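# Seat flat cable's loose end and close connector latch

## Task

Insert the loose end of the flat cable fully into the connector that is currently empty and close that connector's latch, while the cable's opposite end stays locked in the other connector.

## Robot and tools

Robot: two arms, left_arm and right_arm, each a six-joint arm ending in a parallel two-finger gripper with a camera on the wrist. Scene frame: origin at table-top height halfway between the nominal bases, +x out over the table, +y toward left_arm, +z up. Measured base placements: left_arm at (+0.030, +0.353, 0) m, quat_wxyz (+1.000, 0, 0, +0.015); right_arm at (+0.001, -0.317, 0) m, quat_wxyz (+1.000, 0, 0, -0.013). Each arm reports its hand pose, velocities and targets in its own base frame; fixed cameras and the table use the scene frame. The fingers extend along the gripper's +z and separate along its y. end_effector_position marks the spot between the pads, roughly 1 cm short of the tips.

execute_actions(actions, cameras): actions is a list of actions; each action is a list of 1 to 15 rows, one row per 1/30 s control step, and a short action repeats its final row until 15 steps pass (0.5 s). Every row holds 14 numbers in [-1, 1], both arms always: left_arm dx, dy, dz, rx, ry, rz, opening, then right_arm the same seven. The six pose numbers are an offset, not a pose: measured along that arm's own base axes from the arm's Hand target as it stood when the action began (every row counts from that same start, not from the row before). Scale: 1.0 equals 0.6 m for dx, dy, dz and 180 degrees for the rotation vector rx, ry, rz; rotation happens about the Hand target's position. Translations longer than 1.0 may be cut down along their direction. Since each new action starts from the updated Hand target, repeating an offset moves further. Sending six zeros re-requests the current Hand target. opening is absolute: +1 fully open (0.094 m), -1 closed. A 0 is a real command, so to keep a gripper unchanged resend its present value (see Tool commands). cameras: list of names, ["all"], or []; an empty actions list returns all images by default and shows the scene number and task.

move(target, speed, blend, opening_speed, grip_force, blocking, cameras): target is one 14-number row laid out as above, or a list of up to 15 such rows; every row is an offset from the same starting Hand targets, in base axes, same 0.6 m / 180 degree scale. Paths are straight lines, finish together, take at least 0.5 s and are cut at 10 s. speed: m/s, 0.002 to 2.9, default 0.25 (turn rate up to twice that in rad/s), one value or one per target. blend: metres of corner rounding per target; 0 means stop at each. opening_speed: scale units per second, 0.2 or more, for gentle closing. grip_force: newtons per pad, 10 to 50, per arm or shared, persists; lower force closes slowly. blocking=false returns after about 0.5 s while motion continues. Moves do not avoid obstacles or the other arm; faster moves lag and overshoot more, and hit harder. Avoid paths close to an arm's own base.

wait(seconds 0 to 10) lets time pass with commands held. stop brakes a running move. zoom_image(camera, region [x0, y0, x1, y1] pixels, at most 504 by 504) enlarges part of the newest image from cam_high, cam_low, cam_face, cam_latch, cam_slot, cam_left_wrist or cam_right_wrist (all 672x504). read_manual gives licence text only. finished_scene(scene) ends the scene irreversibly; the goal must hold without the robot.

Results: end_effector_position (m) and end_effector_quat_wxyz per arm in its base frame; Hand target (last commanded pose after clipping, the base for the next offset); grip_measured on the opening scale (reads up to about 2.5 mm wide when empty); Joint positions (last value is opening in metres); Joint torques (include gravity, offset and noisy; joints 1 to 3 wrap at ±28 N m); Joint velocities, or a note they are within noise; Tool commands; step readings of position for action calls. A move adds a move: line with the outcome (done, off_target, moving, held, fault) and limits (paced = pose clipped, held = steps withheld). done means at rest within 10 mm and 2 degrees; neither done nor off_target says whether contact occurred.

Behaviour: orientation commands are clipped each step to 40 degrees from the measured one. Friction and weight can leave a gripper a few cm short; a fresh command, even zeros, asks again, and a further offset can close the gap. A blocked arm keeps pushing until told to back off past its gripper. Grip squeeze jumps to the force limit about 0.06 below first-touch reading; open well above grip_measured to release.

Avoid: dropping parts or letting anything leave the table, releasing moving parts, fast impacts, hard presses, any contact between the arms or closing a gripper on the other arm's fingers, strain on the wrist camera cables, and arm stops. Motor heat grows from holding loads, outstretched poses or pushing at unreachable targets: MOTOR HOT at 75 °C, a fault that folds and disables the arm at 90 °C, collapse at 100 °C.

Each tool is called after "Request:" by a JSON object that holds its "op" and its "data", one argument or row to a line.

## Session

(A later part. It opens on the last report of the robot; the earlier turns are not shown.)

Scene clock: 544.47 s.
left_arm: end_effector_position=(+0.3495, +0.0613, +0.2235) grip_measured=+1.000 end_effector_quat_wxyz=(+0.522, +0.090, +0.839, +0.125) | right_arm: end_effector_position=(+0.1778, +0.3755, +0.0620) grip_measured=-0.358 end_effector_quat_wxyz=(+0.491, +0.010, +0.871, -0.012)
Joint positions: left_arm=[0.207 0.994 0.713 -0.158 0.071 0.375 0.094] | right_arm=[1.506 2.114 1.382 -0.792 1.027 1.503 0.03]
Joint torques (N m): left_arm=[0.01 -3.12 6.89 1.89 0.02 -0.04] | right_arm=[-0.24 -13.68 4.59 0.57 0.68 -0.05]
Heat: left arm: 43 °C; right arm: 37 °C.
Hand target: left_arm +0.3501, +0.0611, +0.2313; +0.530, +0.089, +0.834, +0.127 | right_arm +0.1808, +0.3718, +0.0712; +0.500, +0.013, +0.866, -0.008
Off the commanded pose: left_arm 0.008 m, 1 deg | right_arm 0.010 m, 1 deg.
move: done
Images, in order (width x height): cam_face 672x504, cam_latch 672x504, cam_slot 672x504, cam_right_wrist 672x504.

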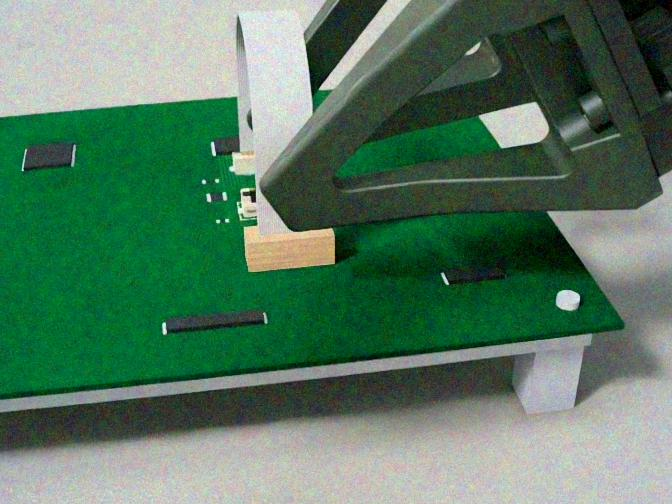

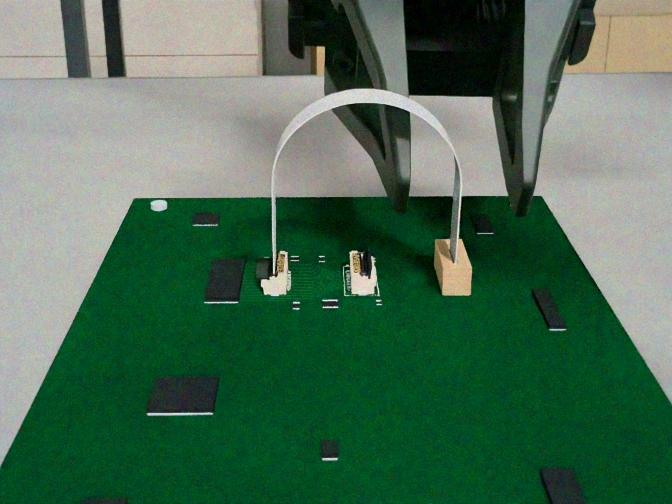

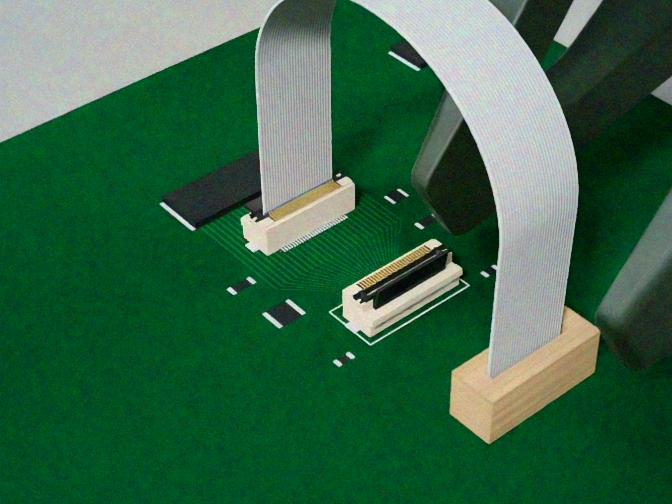

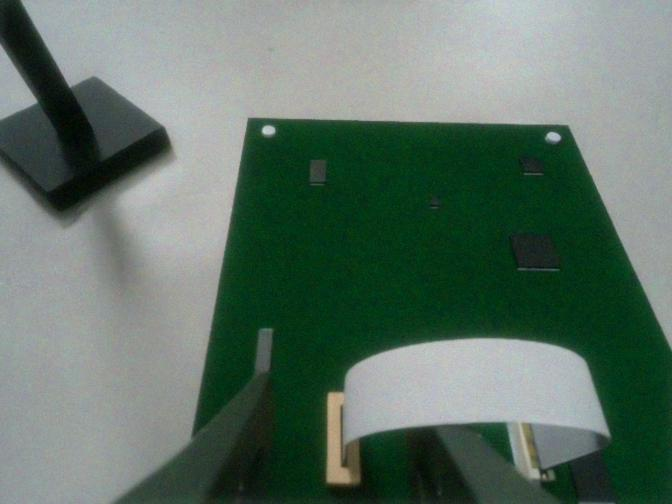

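Request:
{"op": "move", "data": {
  "target": [0,0,0,0,0,0,1,0,0,0,0,0,0,-1],
  "grip_force": 20,
  "speed": 0.05,
  "cameras": ["cam_right_wrist","cam_latch","cam_face","cam_slot"]
}}

Scene clock: 566.20 s.
left_arm: end_effector_position=(+0.3495, +0.0613, +0.2235) grip_measured=+1.000 end_effector_quat_wxyz=(+0.522, +0.090, +0.839, +0.125) | right_arm: end_effector_position=(+0.1779, +0.3757, +0.0620) grip_measured=-0.986 end_effector_quat_wxyz=(+0.491, +0.010, +0.871, -0.012)
Joint positions: left_arm=[0.207 0.994 0.713 -0.158 0.071 0.375 0.094] | right_arm=[1.506 2.114 1.382 -0.791 1.027 1.502 0.001]
Joint torques (N m): left_arm=[-0.02 -3.14 6.9 1.9 0.02 -0.05] | right_arm=[-0.46 -13.74 4.49 0.54 0.66 -0.05]
Heat: left arm: 43 °C; right arm: 38 °C.
Hand target: left_arm +0.3501, +0.0611, +0.2313; +0.530, +0.089, +0.834, +0.127 | right_arm +0.1808, +0.3718, +0.0712; +0.500, +0.013, +0.866, -0.008
Off the commanded pose: left_arm 0.008 m, 1 deg | right_arm 0.010 m, 1 deg.
grip_force (N): 20, 20
move: done
Images, in order (width x height): cam_face 672x504, cam_latch 672x504, cam_slot 672x504, cam_right_wrist 672x504.

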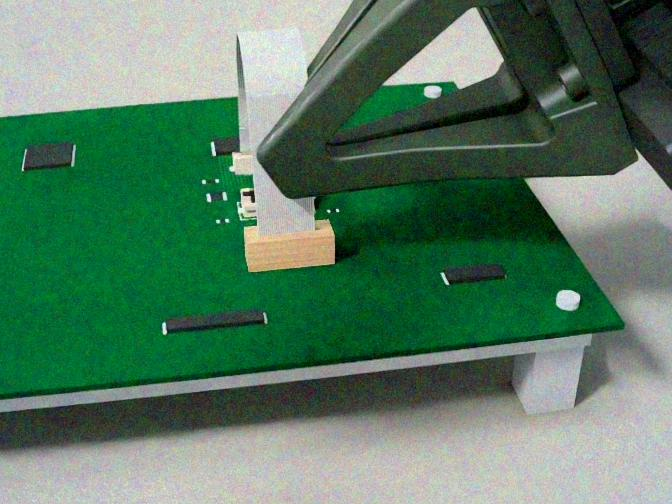

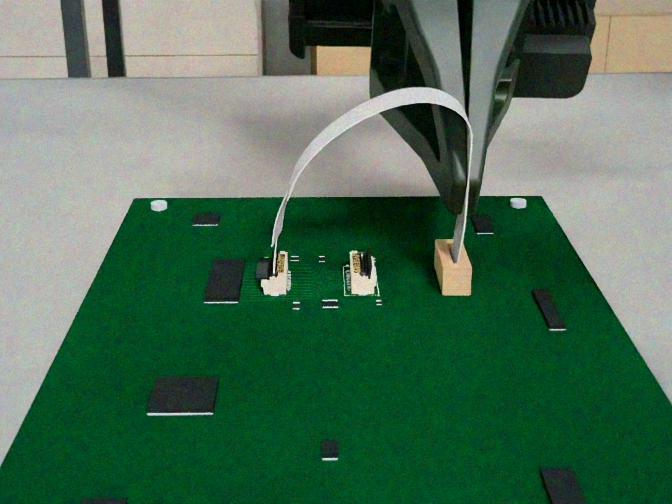

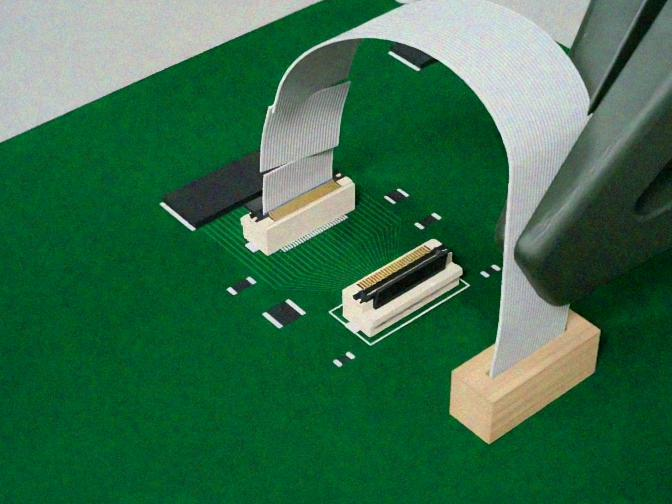

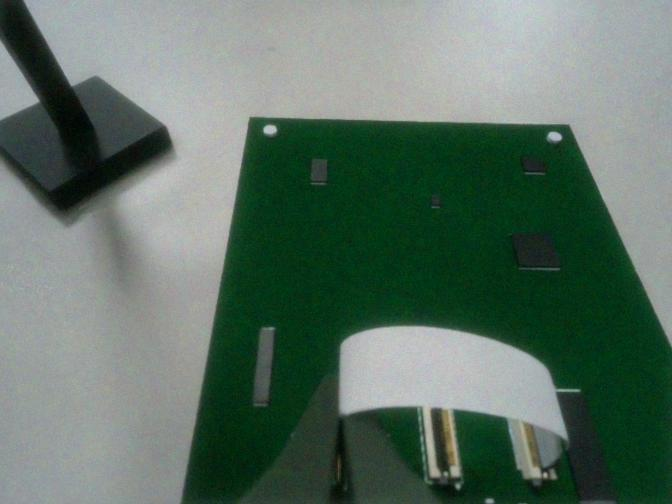

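Request:
{"op": "move", "data": {
  "target": [0,0,0,0,0,0,1,0,-0.003,0.013,0,0,0,-1],
  "speed": 0.03,
  "cameras": ["cam_latch","cam_face","cam_slot"]
}}

Scene clock: 580.10 s.
left_arm: end_effector_position=(+0.3495, +0.0613, +0.2235) grip_measured=+1.000 end_effector_quat_wxyz=(+0.522, +0.090, +0.839, +0.125) | right_arm: end_effector_position=(+0.1779, +0.3768, +0.0694) grip_measured=-0.986 end_effector_quat_wxyz=(+0.492, +0.014, +0.871, -0.004)
Joint positions: left_arm=[0.207 0.994 0.713 -0.158 0.071 0.375 0.094] | right_arm=[1.506 2.094 1.382 -0.791 1.027 1.5 0.001]
Joint torques (N m): left_arm=[-0.01 -3.15 6.9 1.89 0.02 -0.04] | right_arm=[-0.29 -13.48 5.11 0.34 0.65 -0.07]
Heat: left arm: 43 °C; right arm: 39 °C.
Hand target: left_arm +0.3501, +0.0611, +0.2313; +0.530, +0.089, +0.834, +0.127 | right_arm +0.1808, +0.3700, +0.0790; +0.500, +0.013, +0.866, -0.008
Off the commanded pose: left_arm 0.008 m, 1 deg | right_arm 0.012 m, 1 deg.
grip_force (N): 20, 20
move: off_target (right_arm)
Images, in order (width x height): cam_face 672x504, cam_latch 672x504, cam_slot 672x504.

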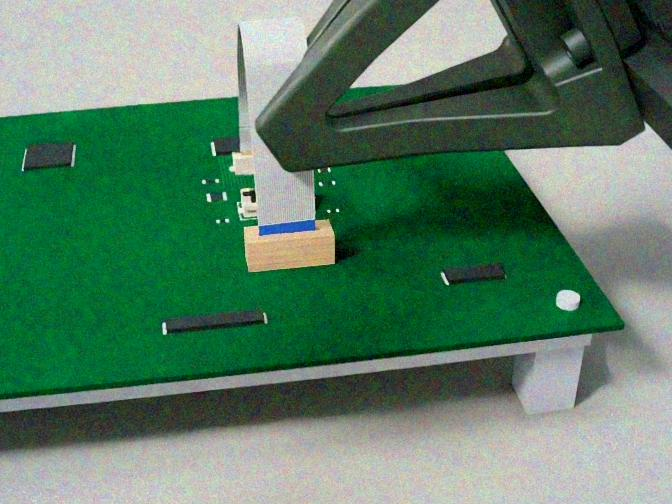

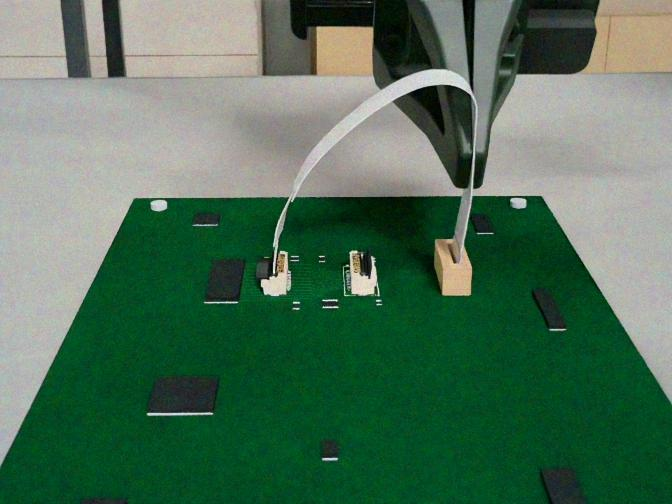

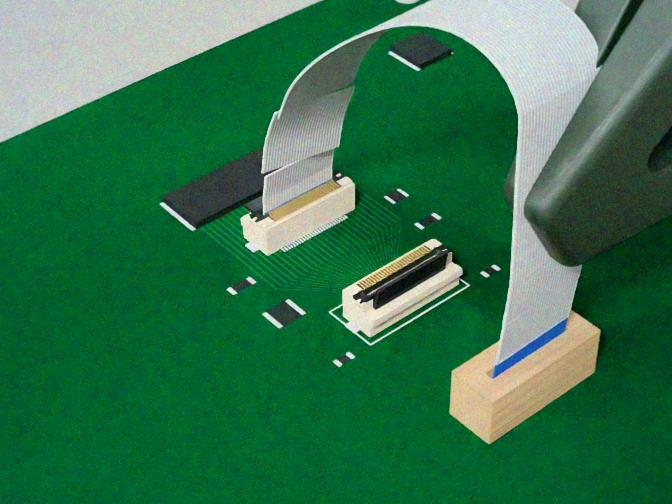

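Request:
{"op": "move", "data": {
  "target": [0,0,0,0,0,0,1,0,-0.006,0.016,0,0,0,-1],
  "speed": 0.03,
  "cameras": ["cam_latch","cam_face","cam_slot"]
}}

Scene clock: 595.20 s.
left_arm: end_effector_position=(+0.3495, +0.0613, +0.2235) grip_measured=+1.000 end_effector_quat_wxyz=(+0.522, +0.090, +0.839, +0.125) | right_arm: end_effector_position=(+0.1777, +0.3739, +0.0793) grip_measured=-0.986 end_effector_quat_wxyz=(+0.492, +0.014, +0.871, -0.003)
Joint positions: left_arm=[0.207 0.994 0.713 -0.158 0.071 0.375 0.094] | right_arm=[1.506 2.066 1.382 -0.816 1.027 1.499 0.001]
Joint torques (N m): left_arm=[-0.02 -3.14 6.89 1.89 0.01 -0.04] | right_arm=[-0.68 -13.3 4.97 0.35 0.71 -0.08]
Heat: left arm: 43 °C; right arm: 40 °C.
Hand target: left_arm +0.3501, +0.0611, +0.2313; +0.530, +0.089, +0.834, +0.127 | right_arm +0.1808, +0.3664, +0.0887; +0.500, +0.013, +0.866, -0.008
Off the commanded pose: left_arm 0.008 m, 1 deg | right_arm 0.012 m, 1 deg.
grip_force (N): 20, 20
move: off_target (right_arm)
Images, in order (width x height): cam_face 672x504, cam_latch 672x504, cam_slot 672x504.

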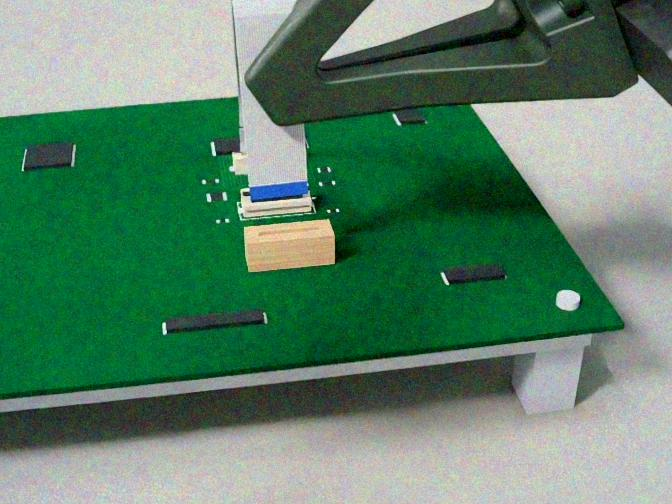

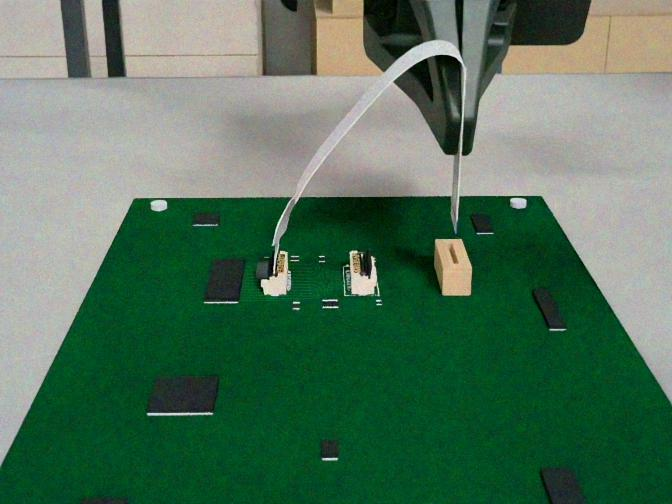

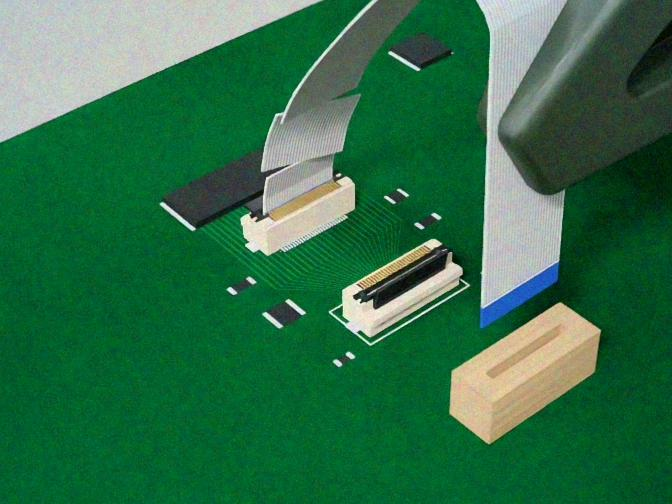

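Request:
{"op": "zoom_image", "data": {
  "camera": "cam_latch",
  "region": [335, 235, 395, 305]
}}

Request:
{"op": "zoom_image", "data": {
  "camera": "cam_latch",
  "region": [420, 140, 500, 300]
}}

Request:
{"op": "zoom_image", "data": {
  "camera": "cam_slot",
  "region": [420, 120, 620, 340]
}}

Request:
{"op": "zoom_image", "data": {
  "camera": "cam_face",
  "region": [220, 60, 360, 280]
}}

Scaled by 7.200 from the camera's 672x504 image, which has a finer 960x720 frame.

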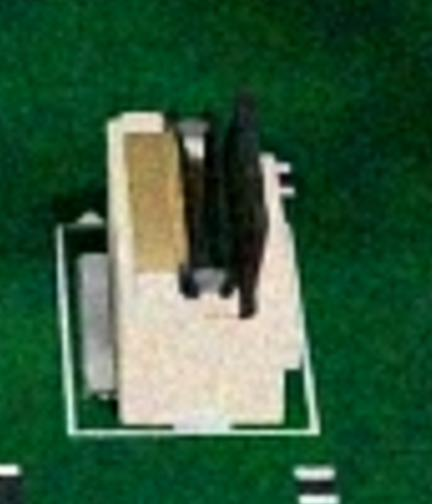

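Scaled by 3.150 from the camera's 672x504 image, which has a finer 960x720 frame.

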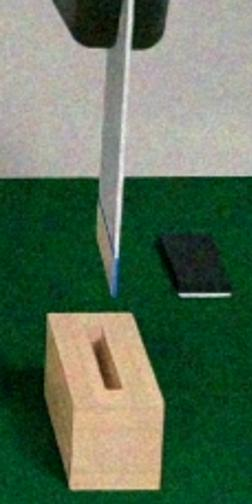

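Scaled by 2.291 from the camera's 672x504 image, which has a finer 960x720 frame.

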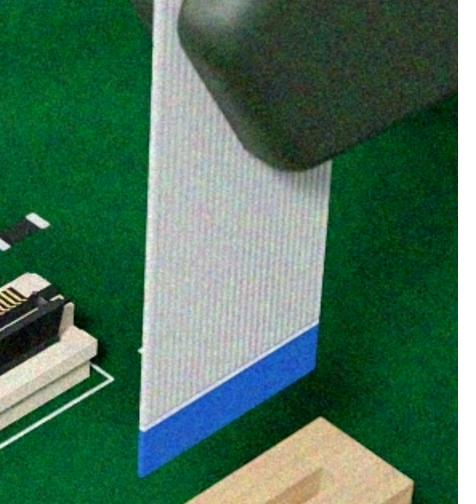

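Scaled by 2.291 from the camera's 672x504 image, which has a finer 960x720 frame.

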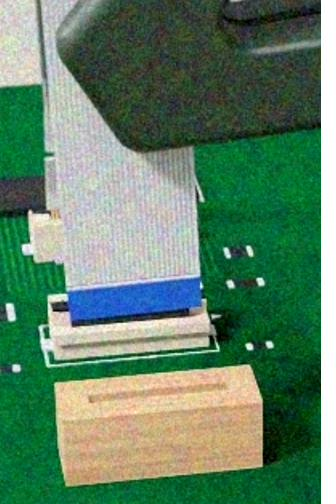

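Request:
{"op": "move", "data": {
  "target": [0,0,0,0,0,0,1,-0.001,-0.0425,0.0,0,0,0,-1],
  "speed": 0.05,
  "cameras": ["cam_latch","cam_face","cam_slot","cam_right_wrist"]
}}

Request:
{"op": "zoom_image", "data": {
  "camera": "cam_latch",
  "region": [320, 180, 420, 310]
}}

Request:
{"op": "zoom_image", "data": {
  "camera": "cam_slot",
  "region": [310, 170, 500, 360]
}}

Request:
{"op": "zoom_image", "data": {
  "camera": "cam_face",
  "region": [220, 120, 360, 280]
}}

Scene clock: 664.00 s.
left_arm: end_effector_position=(+0.3495, +0.0613, +0.2235) grip_measured=+1.000 end_effector_quat_wxyz=(+0.522, +0.090, +0.839, +0.125) | right_arm: end_effector_position=(+0.1765, +0.3457, +0.0811) grip_measured=-0.986 end_effector_quat_wxyz=(+0.491, +0.009, +0.871, -0.010)
Joint positions: left_arm=[0.207 0.994 0.713 -0.158 0.071 0.375 0.094] | right_arm=[1.505 1.976 1.254 -0.793 1.027 1.494 0.001]
Joint torques (N m): left_arm=[0.01 -3.14 6.91 1.89 0.01 -0.04] | right_arm=[-0.36 -12.21 4.67 0.55 0.65 -0.03]
Heat: left arm: 44 °C; right arm: 40 °C.
Hand target: left_arm +0.3501, +0.0611, +0.2313; +0.530, +0.089, +0.834, +0.127 | right_arm +0.1801, +0.3408, +0.0886; +0.500, +0.013, +0.866, -0.008
Off the commanded pose: left_arm 0.008 m, 1 deg | right_arm 0.010 m, 1 deg.
grip_force (N): 20, 20
move: done
Images, in order (width x height): cam_face 672x504, cam_latch 672x504, cam_slot 672x504, cam_right_wrist 672x504.

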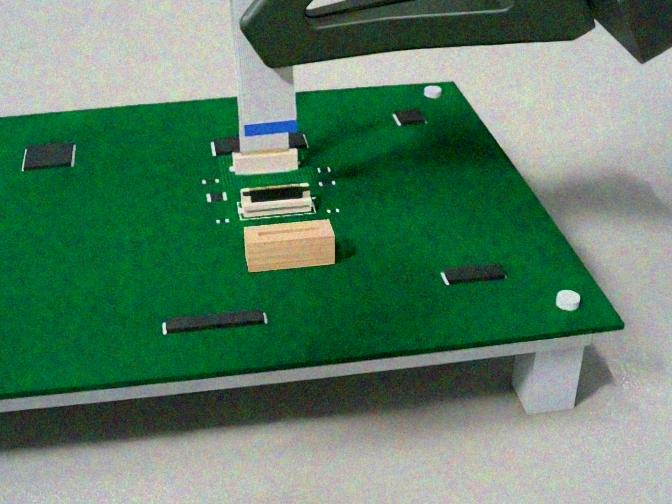

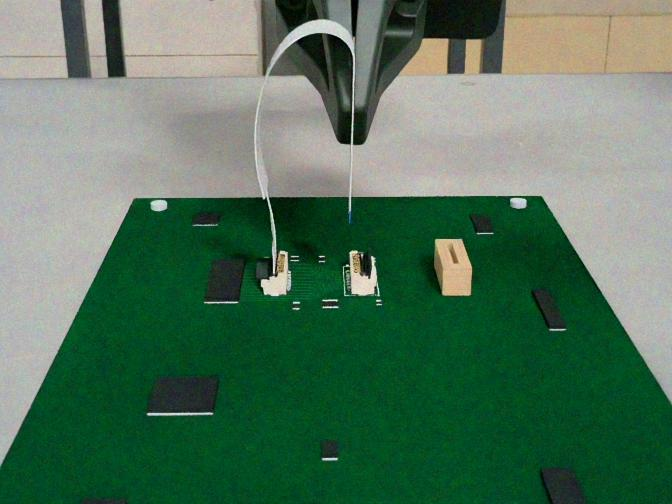

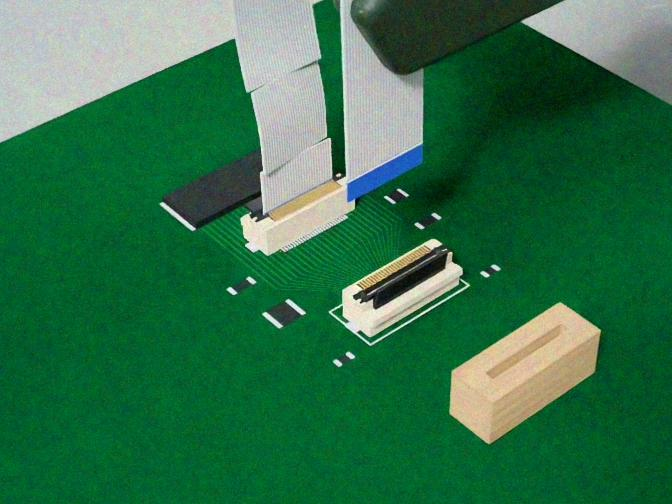

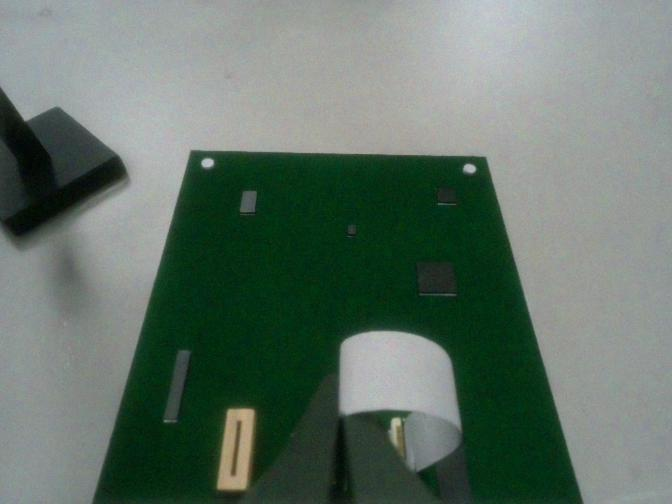

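Scaled by 3.877 from the camera's 672x504 image, which has a finer 960x720 frame.

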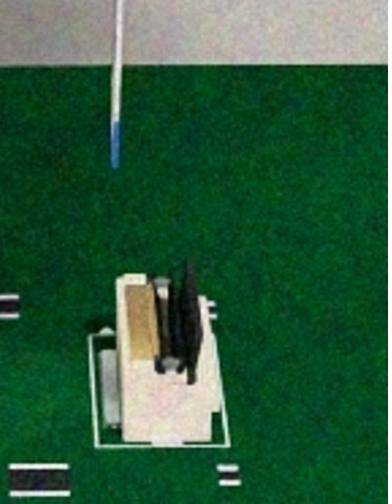

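Scaled by 2.653 from the camera's 672x504 image, which has a finer 960x720 frame.

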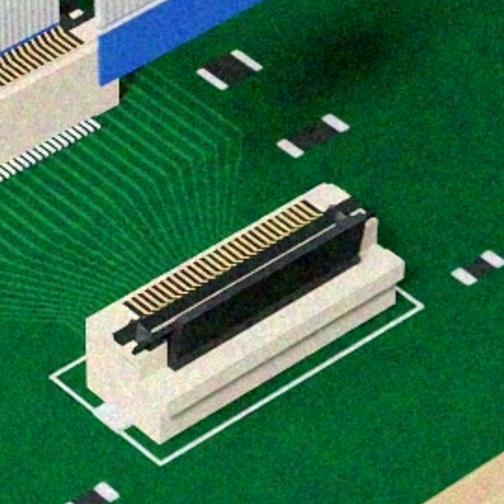

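Scaled by 3.150 from the camera's 672x504 image, which has a finer 960x720 frame.

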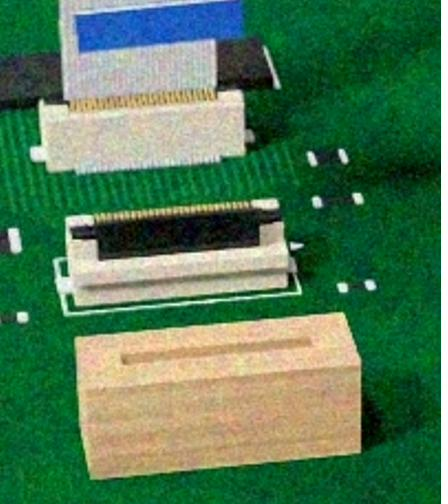

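Request:
{"op": "move", "data": {
  "target": [0,0,0,0,0,0,1,0.0,0.006,-0.011,0,0,0,-1],
  "speed": 0.03,
  "cameras": ["cam_latch","cam_face","cam_slot"]
}}

Request:
{"op": "zoom_image", "data": {
  "camera": "cam_latch",
  "region": [330, 200, 400, 310]
}}

Request:
{"op": "zoom_image", "data": {
  "camera": "cam_slot",
  "region": [310, 170, 500, 360]
}}

Request:
{"op": "zoom_image", "data": {
  "camera": "cam_face",
  "region": [220, 120, 340, 240]
}}

Scene clock: 697.57 s.
left_arm: end_effector_position=(+0.3495, +0.0613, +0.2235) grip_measured=+1.000 end_effector_quat_wxyz=(+0.522, +0.090, +0.839, +0.125) | right_arm: end_effector_position=(+0.1767, +0.3486, +0.0813) grip_measured=-0.986 end_effector_quat_wxyz=(+0.492, +0.013, +0.871, -0.003)
Joint positions: left_arm=[0.207 0.994 0.713 -0.158 0.071 0.375 0.094] | right_arm=[1.505 1.976 1.254 -0.775 1.027 1.494 0.001]
Joint torques (N m): left_arm=[-0.01 -3.14 6.9 1.89 0.01 -0.04] | right_arm=[-0.54 -10.09 5.24 0.63 0.63 -0.02]
Heat: left arm: 44 °C; right arm: 41 °C.
Hand target: left_arm +0.3501, +0.0611, +0.2313; +0.530, +0.089, +0.834, +0.127 | right_arm +0.1801, +0.3444, +0.0820; +0.500, +0.013, +0.866, -0.008
Off the commanded pose: left_arm 0.008 m, 1 deg | right_arm 0.005 m, 1 deg.
grip_force (N): 20, 20
move: done
Images, in order (width x height): cam_face 672x504, cam_latch 672x504, cam_slot 672x504.

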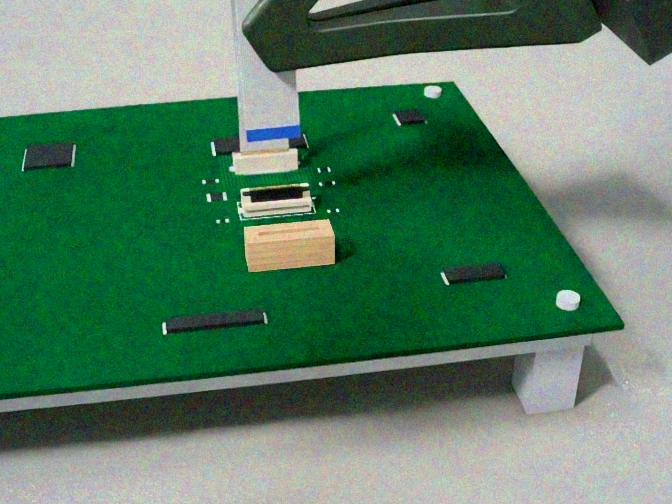

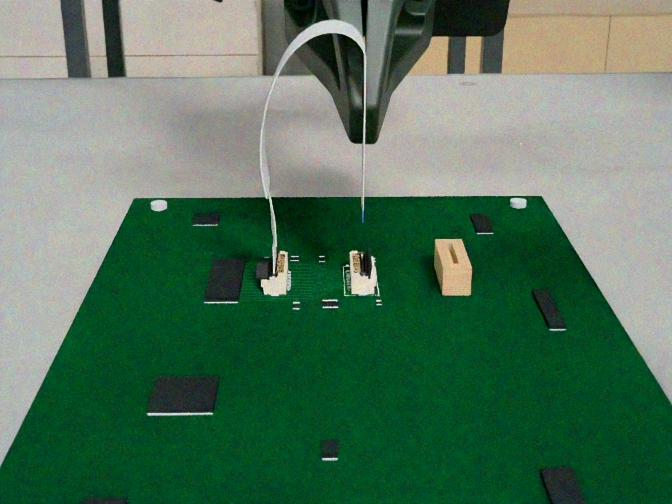

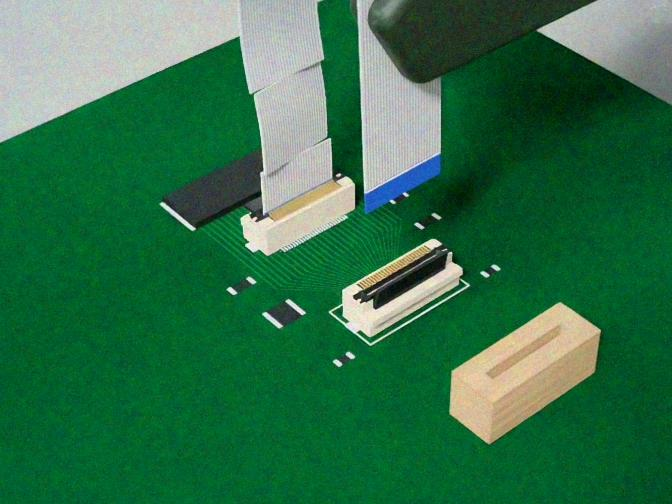

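Scaled by 4.582 from the camera's 672x504 image, which has a finer 960x720 frame.

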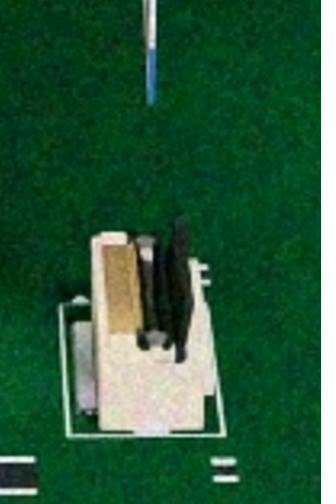

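Scaled by 2.653 from the camera's 672x504 image, which has a finer 960x720 frame.

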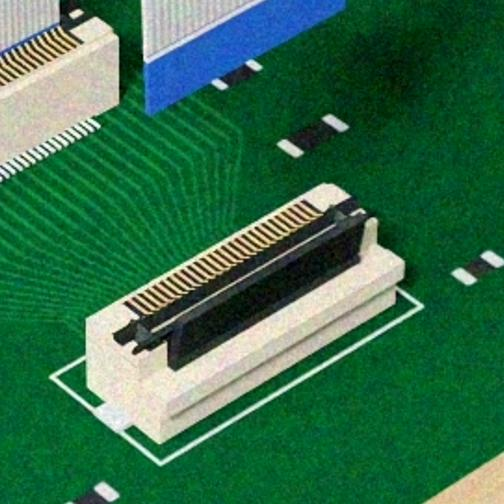

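Scaled by 4.200 from the camera's 672x504 image, which has a finer 960x720 frame.

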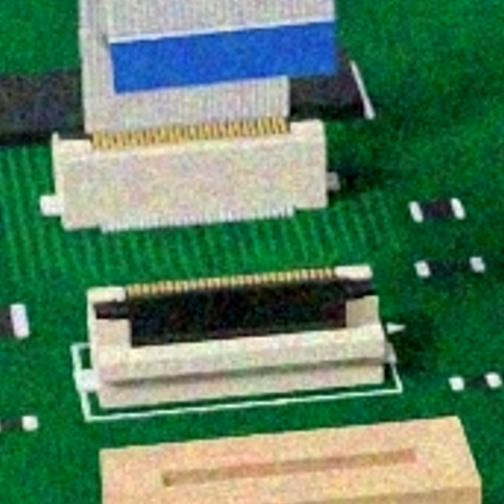

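Request:
{"op": "move", "data": {
  "target": [0,0,0,0,0,0,1,0.0005,0.0005,-0.0135,0,0,0,-1],
  "speed": 0.03,
  "cameras": ["cam_latch","cam_face","cam_slot"]
}}

Request:
{"op": "zoom_image", "data": {
  "camera": "cam_latch",
  "region": [330, 200, 400, 310]
}}

Request:
{"op": "zoom_image", "data": {
  "camera": "cam_slot",
  "region": [310, 170, 500, 360]
}}

Request:
{"op": "zoom_image", "data": {
  "camera": "cam_face",
  "region": [220, 120, 340, 240]
}}

Scene clock: 728.27 s.
left_arm: end_effector_position=(+0.3495, +0.0613, +0.2235) grip_measured=+1.000 end_effector_quat_wxyz=(+0.522, +0.090, +0.839, +0.125) | right_arm: end_effector_position=(+0.1768, +0.3510, +0.0796) grip_measured=-0.986 end_effector_quat_wxyz=(+0.492, +0.018, +0.870, +0.006)
Joint positions: left_arm=[0.207 0.994 0.713 -0.158 0.071 0.375 0.094] | right_arm=[1.505 1.976 1.245 -0.744 1.027 1.493 0.001]
Joint torques (N m): left_arm=[-0.01 -3.14 6.9 1.89 0.01 -0.04] | right_arm=[-0.55 -8.62 4.81 0.59 0.68 -0.06]
Heat: left arm: 44 °C; right arm: 40 °C.
Hand target: left_arm +0.3501, +0.0611, +0.2313; +0.530, +0.089, +0.834, +0.127 | right_arm +0.1805, +0.3448, +0.0739; +0.500, +0.013, +0.866, -0.008
Off the commanded pose: left_arm 0.008 m, 1 deg | right_arm 0.009 m, 2 deg.
grip_force (N): 20, 20
move: done
Images, in order (width x height): cam_face 672x504, cam_latch 672x504, cam_slot 672x504.

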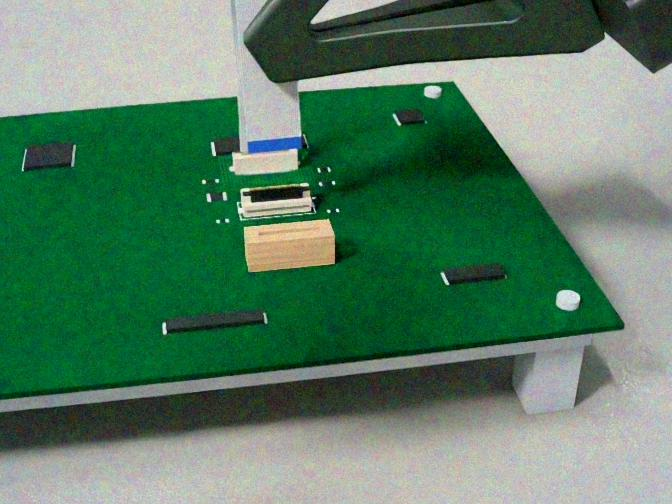

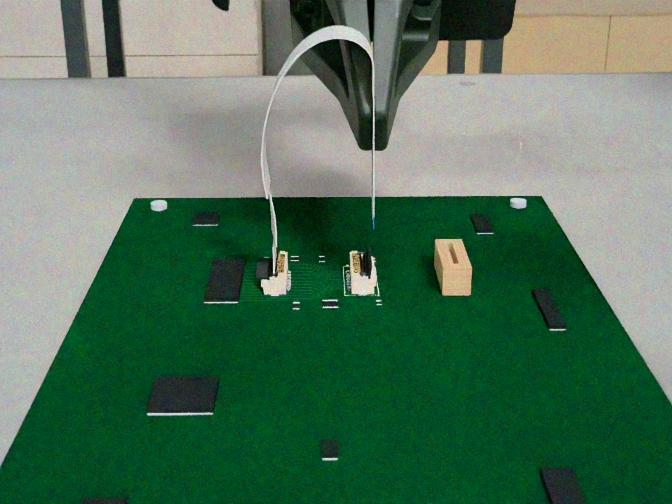

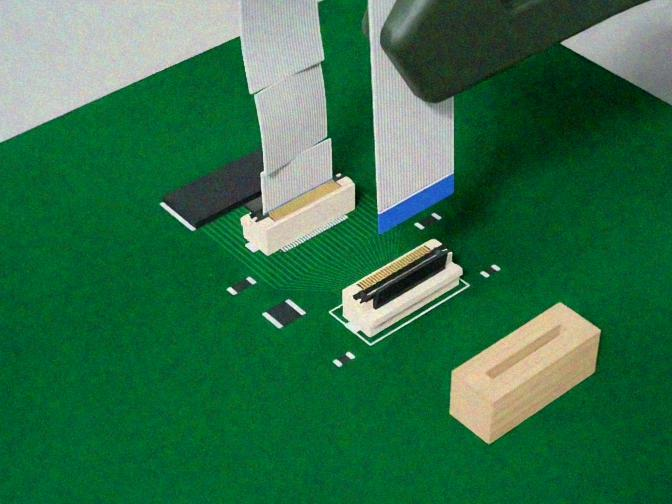

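Scaled by 4.582 from the camera's 672x504 image, which has a finer 960x720 frame.

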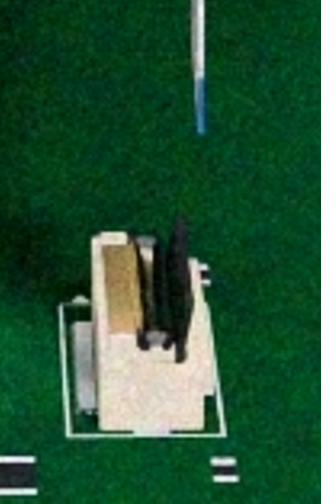

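Scaled by 2.653 from the camera's 672x504 image, which has a finer 960x720 frame.

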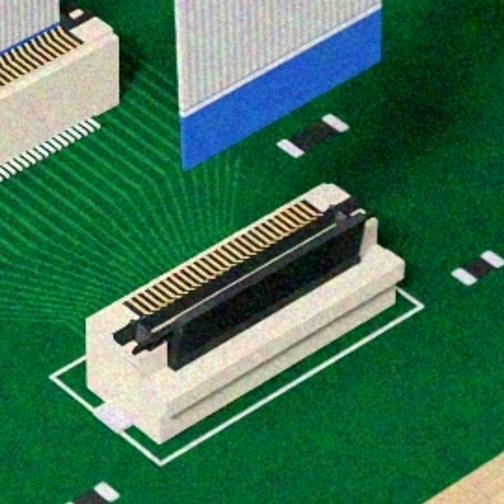

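Scaled by 4.200 from the camera's 672x504 image, which has a finer 960x720 frame.

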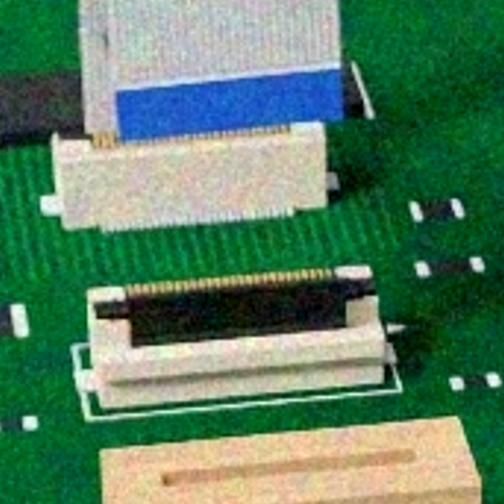

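Request:
{"op": "move", "data": {
  "target": [0,0,0,0,0,0,1,0.0,0.0,-0.012,0,0,0,-1],
  "speed": 0.05,
  "cameras": ["cam_latch","cam_face","cam_slot"]
}}

Request:
{"op": "zoom_image", "data": {
  "camera": "cam_latch",
  "region": [330, 200, 400, 310]
}}

Request:
{"op": "zoom_image", "data": {
  "camera": "cam_face",
  "region": [220, 120, 340, 240]
}}

Scene clock: 757.70 s.
left_arm: end_effector_position=(+0.3495, +0.0613, +0.2235) grip_measured=+1.000 end_effector_quat_wxyz=(+0.522, +0.090, +0.839, +0.125) | right_arm: end_effector_position=(+0.1769, +0.3515, +0.0752) grip_measured=-0.986 end_effector_quat_wxyz=(+0.492, +0.020, +0.870, +0.010)
Joint positions: left_arm=[0.207 0.994 0.713 -0.158 0.071 0.375 0.094] | right_arm=[1.505 1.981 1.232 -0.718 1.027 1.493 0.001]
Joint torques (N m): left_arm=[-0.01 -3.14 6.89 1.89 0.02 -0.04] | right_arm=[-0.54 -7.94 4.82 0.62 0.69 -0.05]
Heat: left arm: 44 °C; right arm: 39 °C.
Hand target: left_arm +0.3501, +0.0611, +0.2313; +0.530, +0.089, +0.834, +0.127 | right_arm +0.1805, +0.3448, +0.0668; +0.500, +0.013, +0.866, -0.008
Off the commanded pose: left_arm 0.008 m, 1 deg | right_arm 0.011 m, 2 deg.
grip_force (N): 20, 20
move: off_target (right_arm)
Images, in order (width x height): cam_face 672x504, cam_latch 672x504, cam_slot 672x504.

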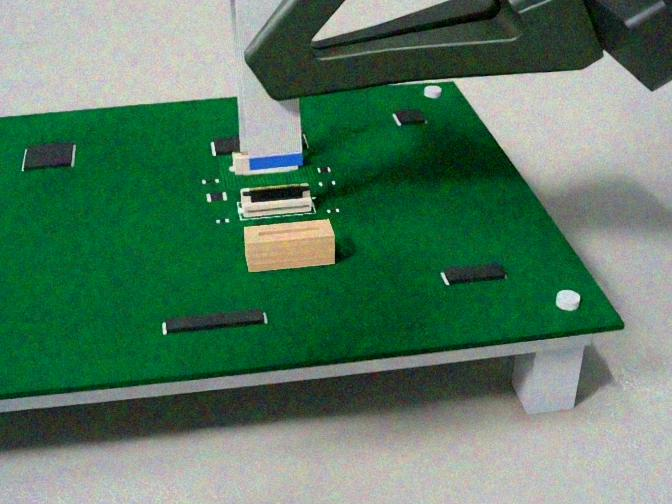

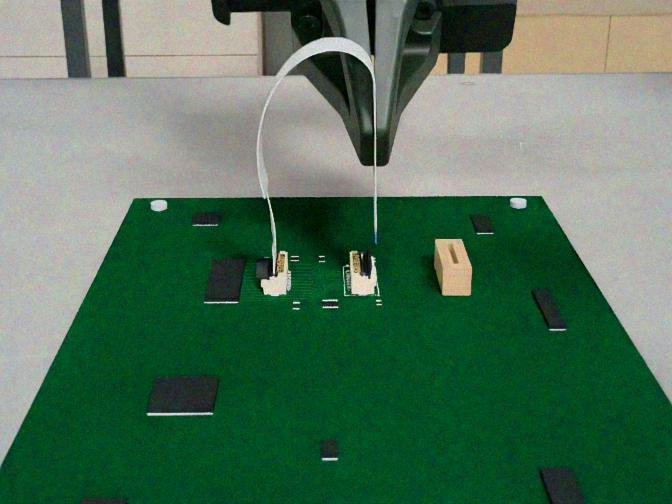

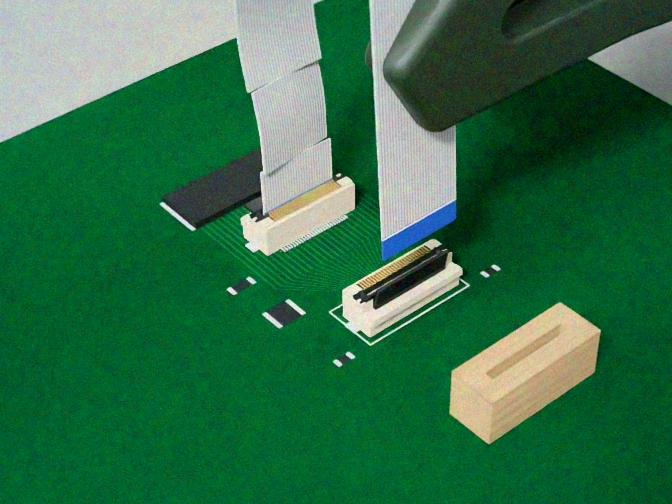

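Scaled by 4.582 from the camera's 672x504 image, which has a finer 960x720 frame.

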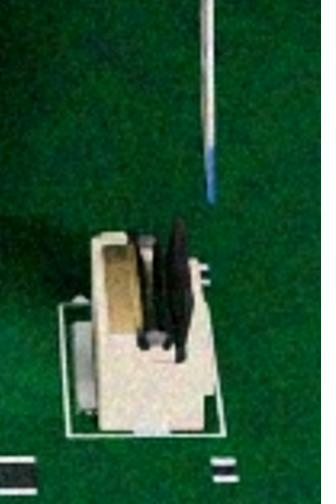

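Scaled by 4.200 from the camera's 672x504 image, which has a finer 960x720 frame.

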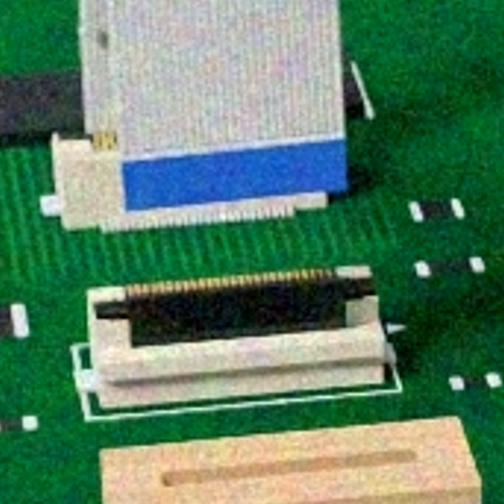

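Request:
{"op": "move", "data": {
  "target": [
    [0,0,0,0,0,0,1,0.0003,-0.0133,0.05,0,0,0,-1],
    [0,0,0,0,0,0,1,0.0003,0.0003,0.0095,0,0,0,-1]
  ],
  "speed": 0.08,
  "cameras": ["cam_latch","cam_face"]
}}

Request:
{"op": "zoom_image", "data": {
  "camera": "cam_latch",
  "region": [330, 200, 400, 310]
}}

Request:
{"op": "zoom_image", "data": {
  "camera": "cam_face",
  "region": [220, 120, 340, 240]
}}

Scene clock: 817.77 s.
left_arm: end_effector_position=(+0.3495, +0.0613, +0.2235) grip_measured=+1.000 end_effector_quat_wxyz=(+0.522, +0.090, +0.839, +0.125) | right_arm: end_effector_position=(+0.1771, +0.3485, +0.0773) grip_measured=-0.986 end_effector_quat_wxyz=(+0.492, +0.015, +0.870, +0.003)
Joint positions: left_arm=[0.207 0.994 0.713 -0.158 0.071 0.375 0.094] | right_arm=[1.504 1.974 1.232 -0.737 1.027 1.486 0.001]
Joint torques (N m): left_arm=[0.01 -3.12 6.87 1.89 0.02 -0.04] | right_arm=[-0.43 -8.25 5.68 0.59 0.65 -0.04]
Heat: left arm: 44 °C; right arm: 38 °C.
Hand target: left_arm +0.3501, +0.0611, +0.2313; +0.530, +0.089, +0.834, +0.127 | right_arm +0.1806, +0.3450, +0.0724; +0.500, +0.013, +0.866, -0.008
Off the commanded pose: left_arm 0.008 m, 1 deg | right_arm 0.007 m, 2 deg.
grip_force (N): 20, 20
move: done
Images, in order (width x height): cam_face 672x504, cam_latch 672x504.

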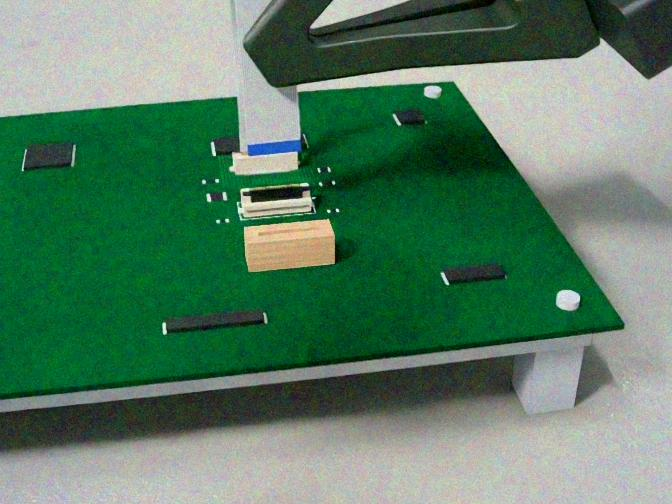

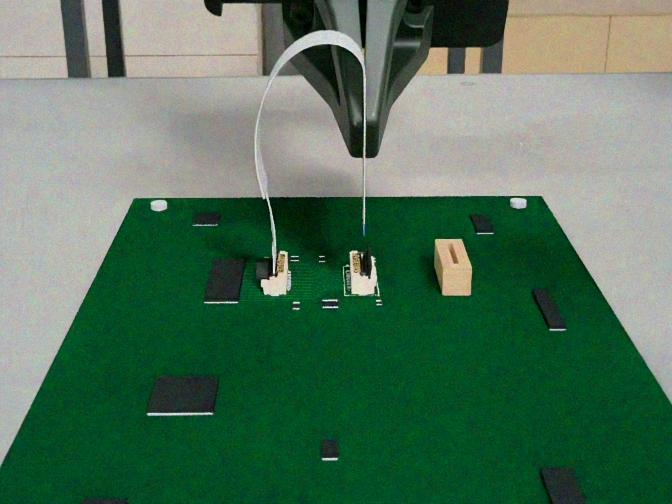

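Scaled by 4.582 from the camera's 672x504 image, which has a finer 960x720 frame.

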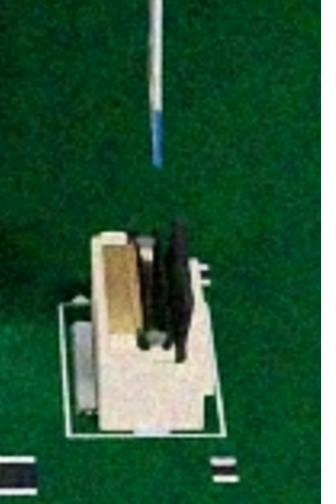

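Scaled by 4.200 from the camera's 672x504 image, which has a finer 960x720 frame.

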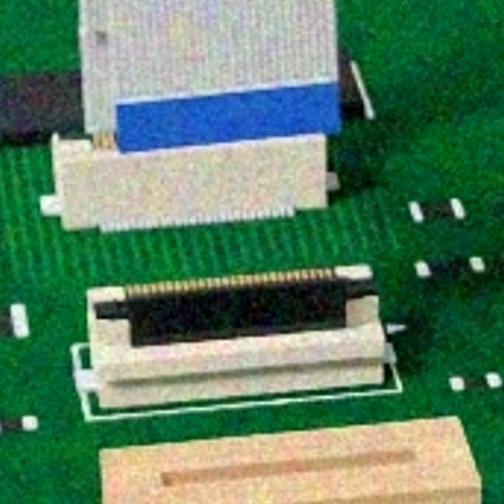

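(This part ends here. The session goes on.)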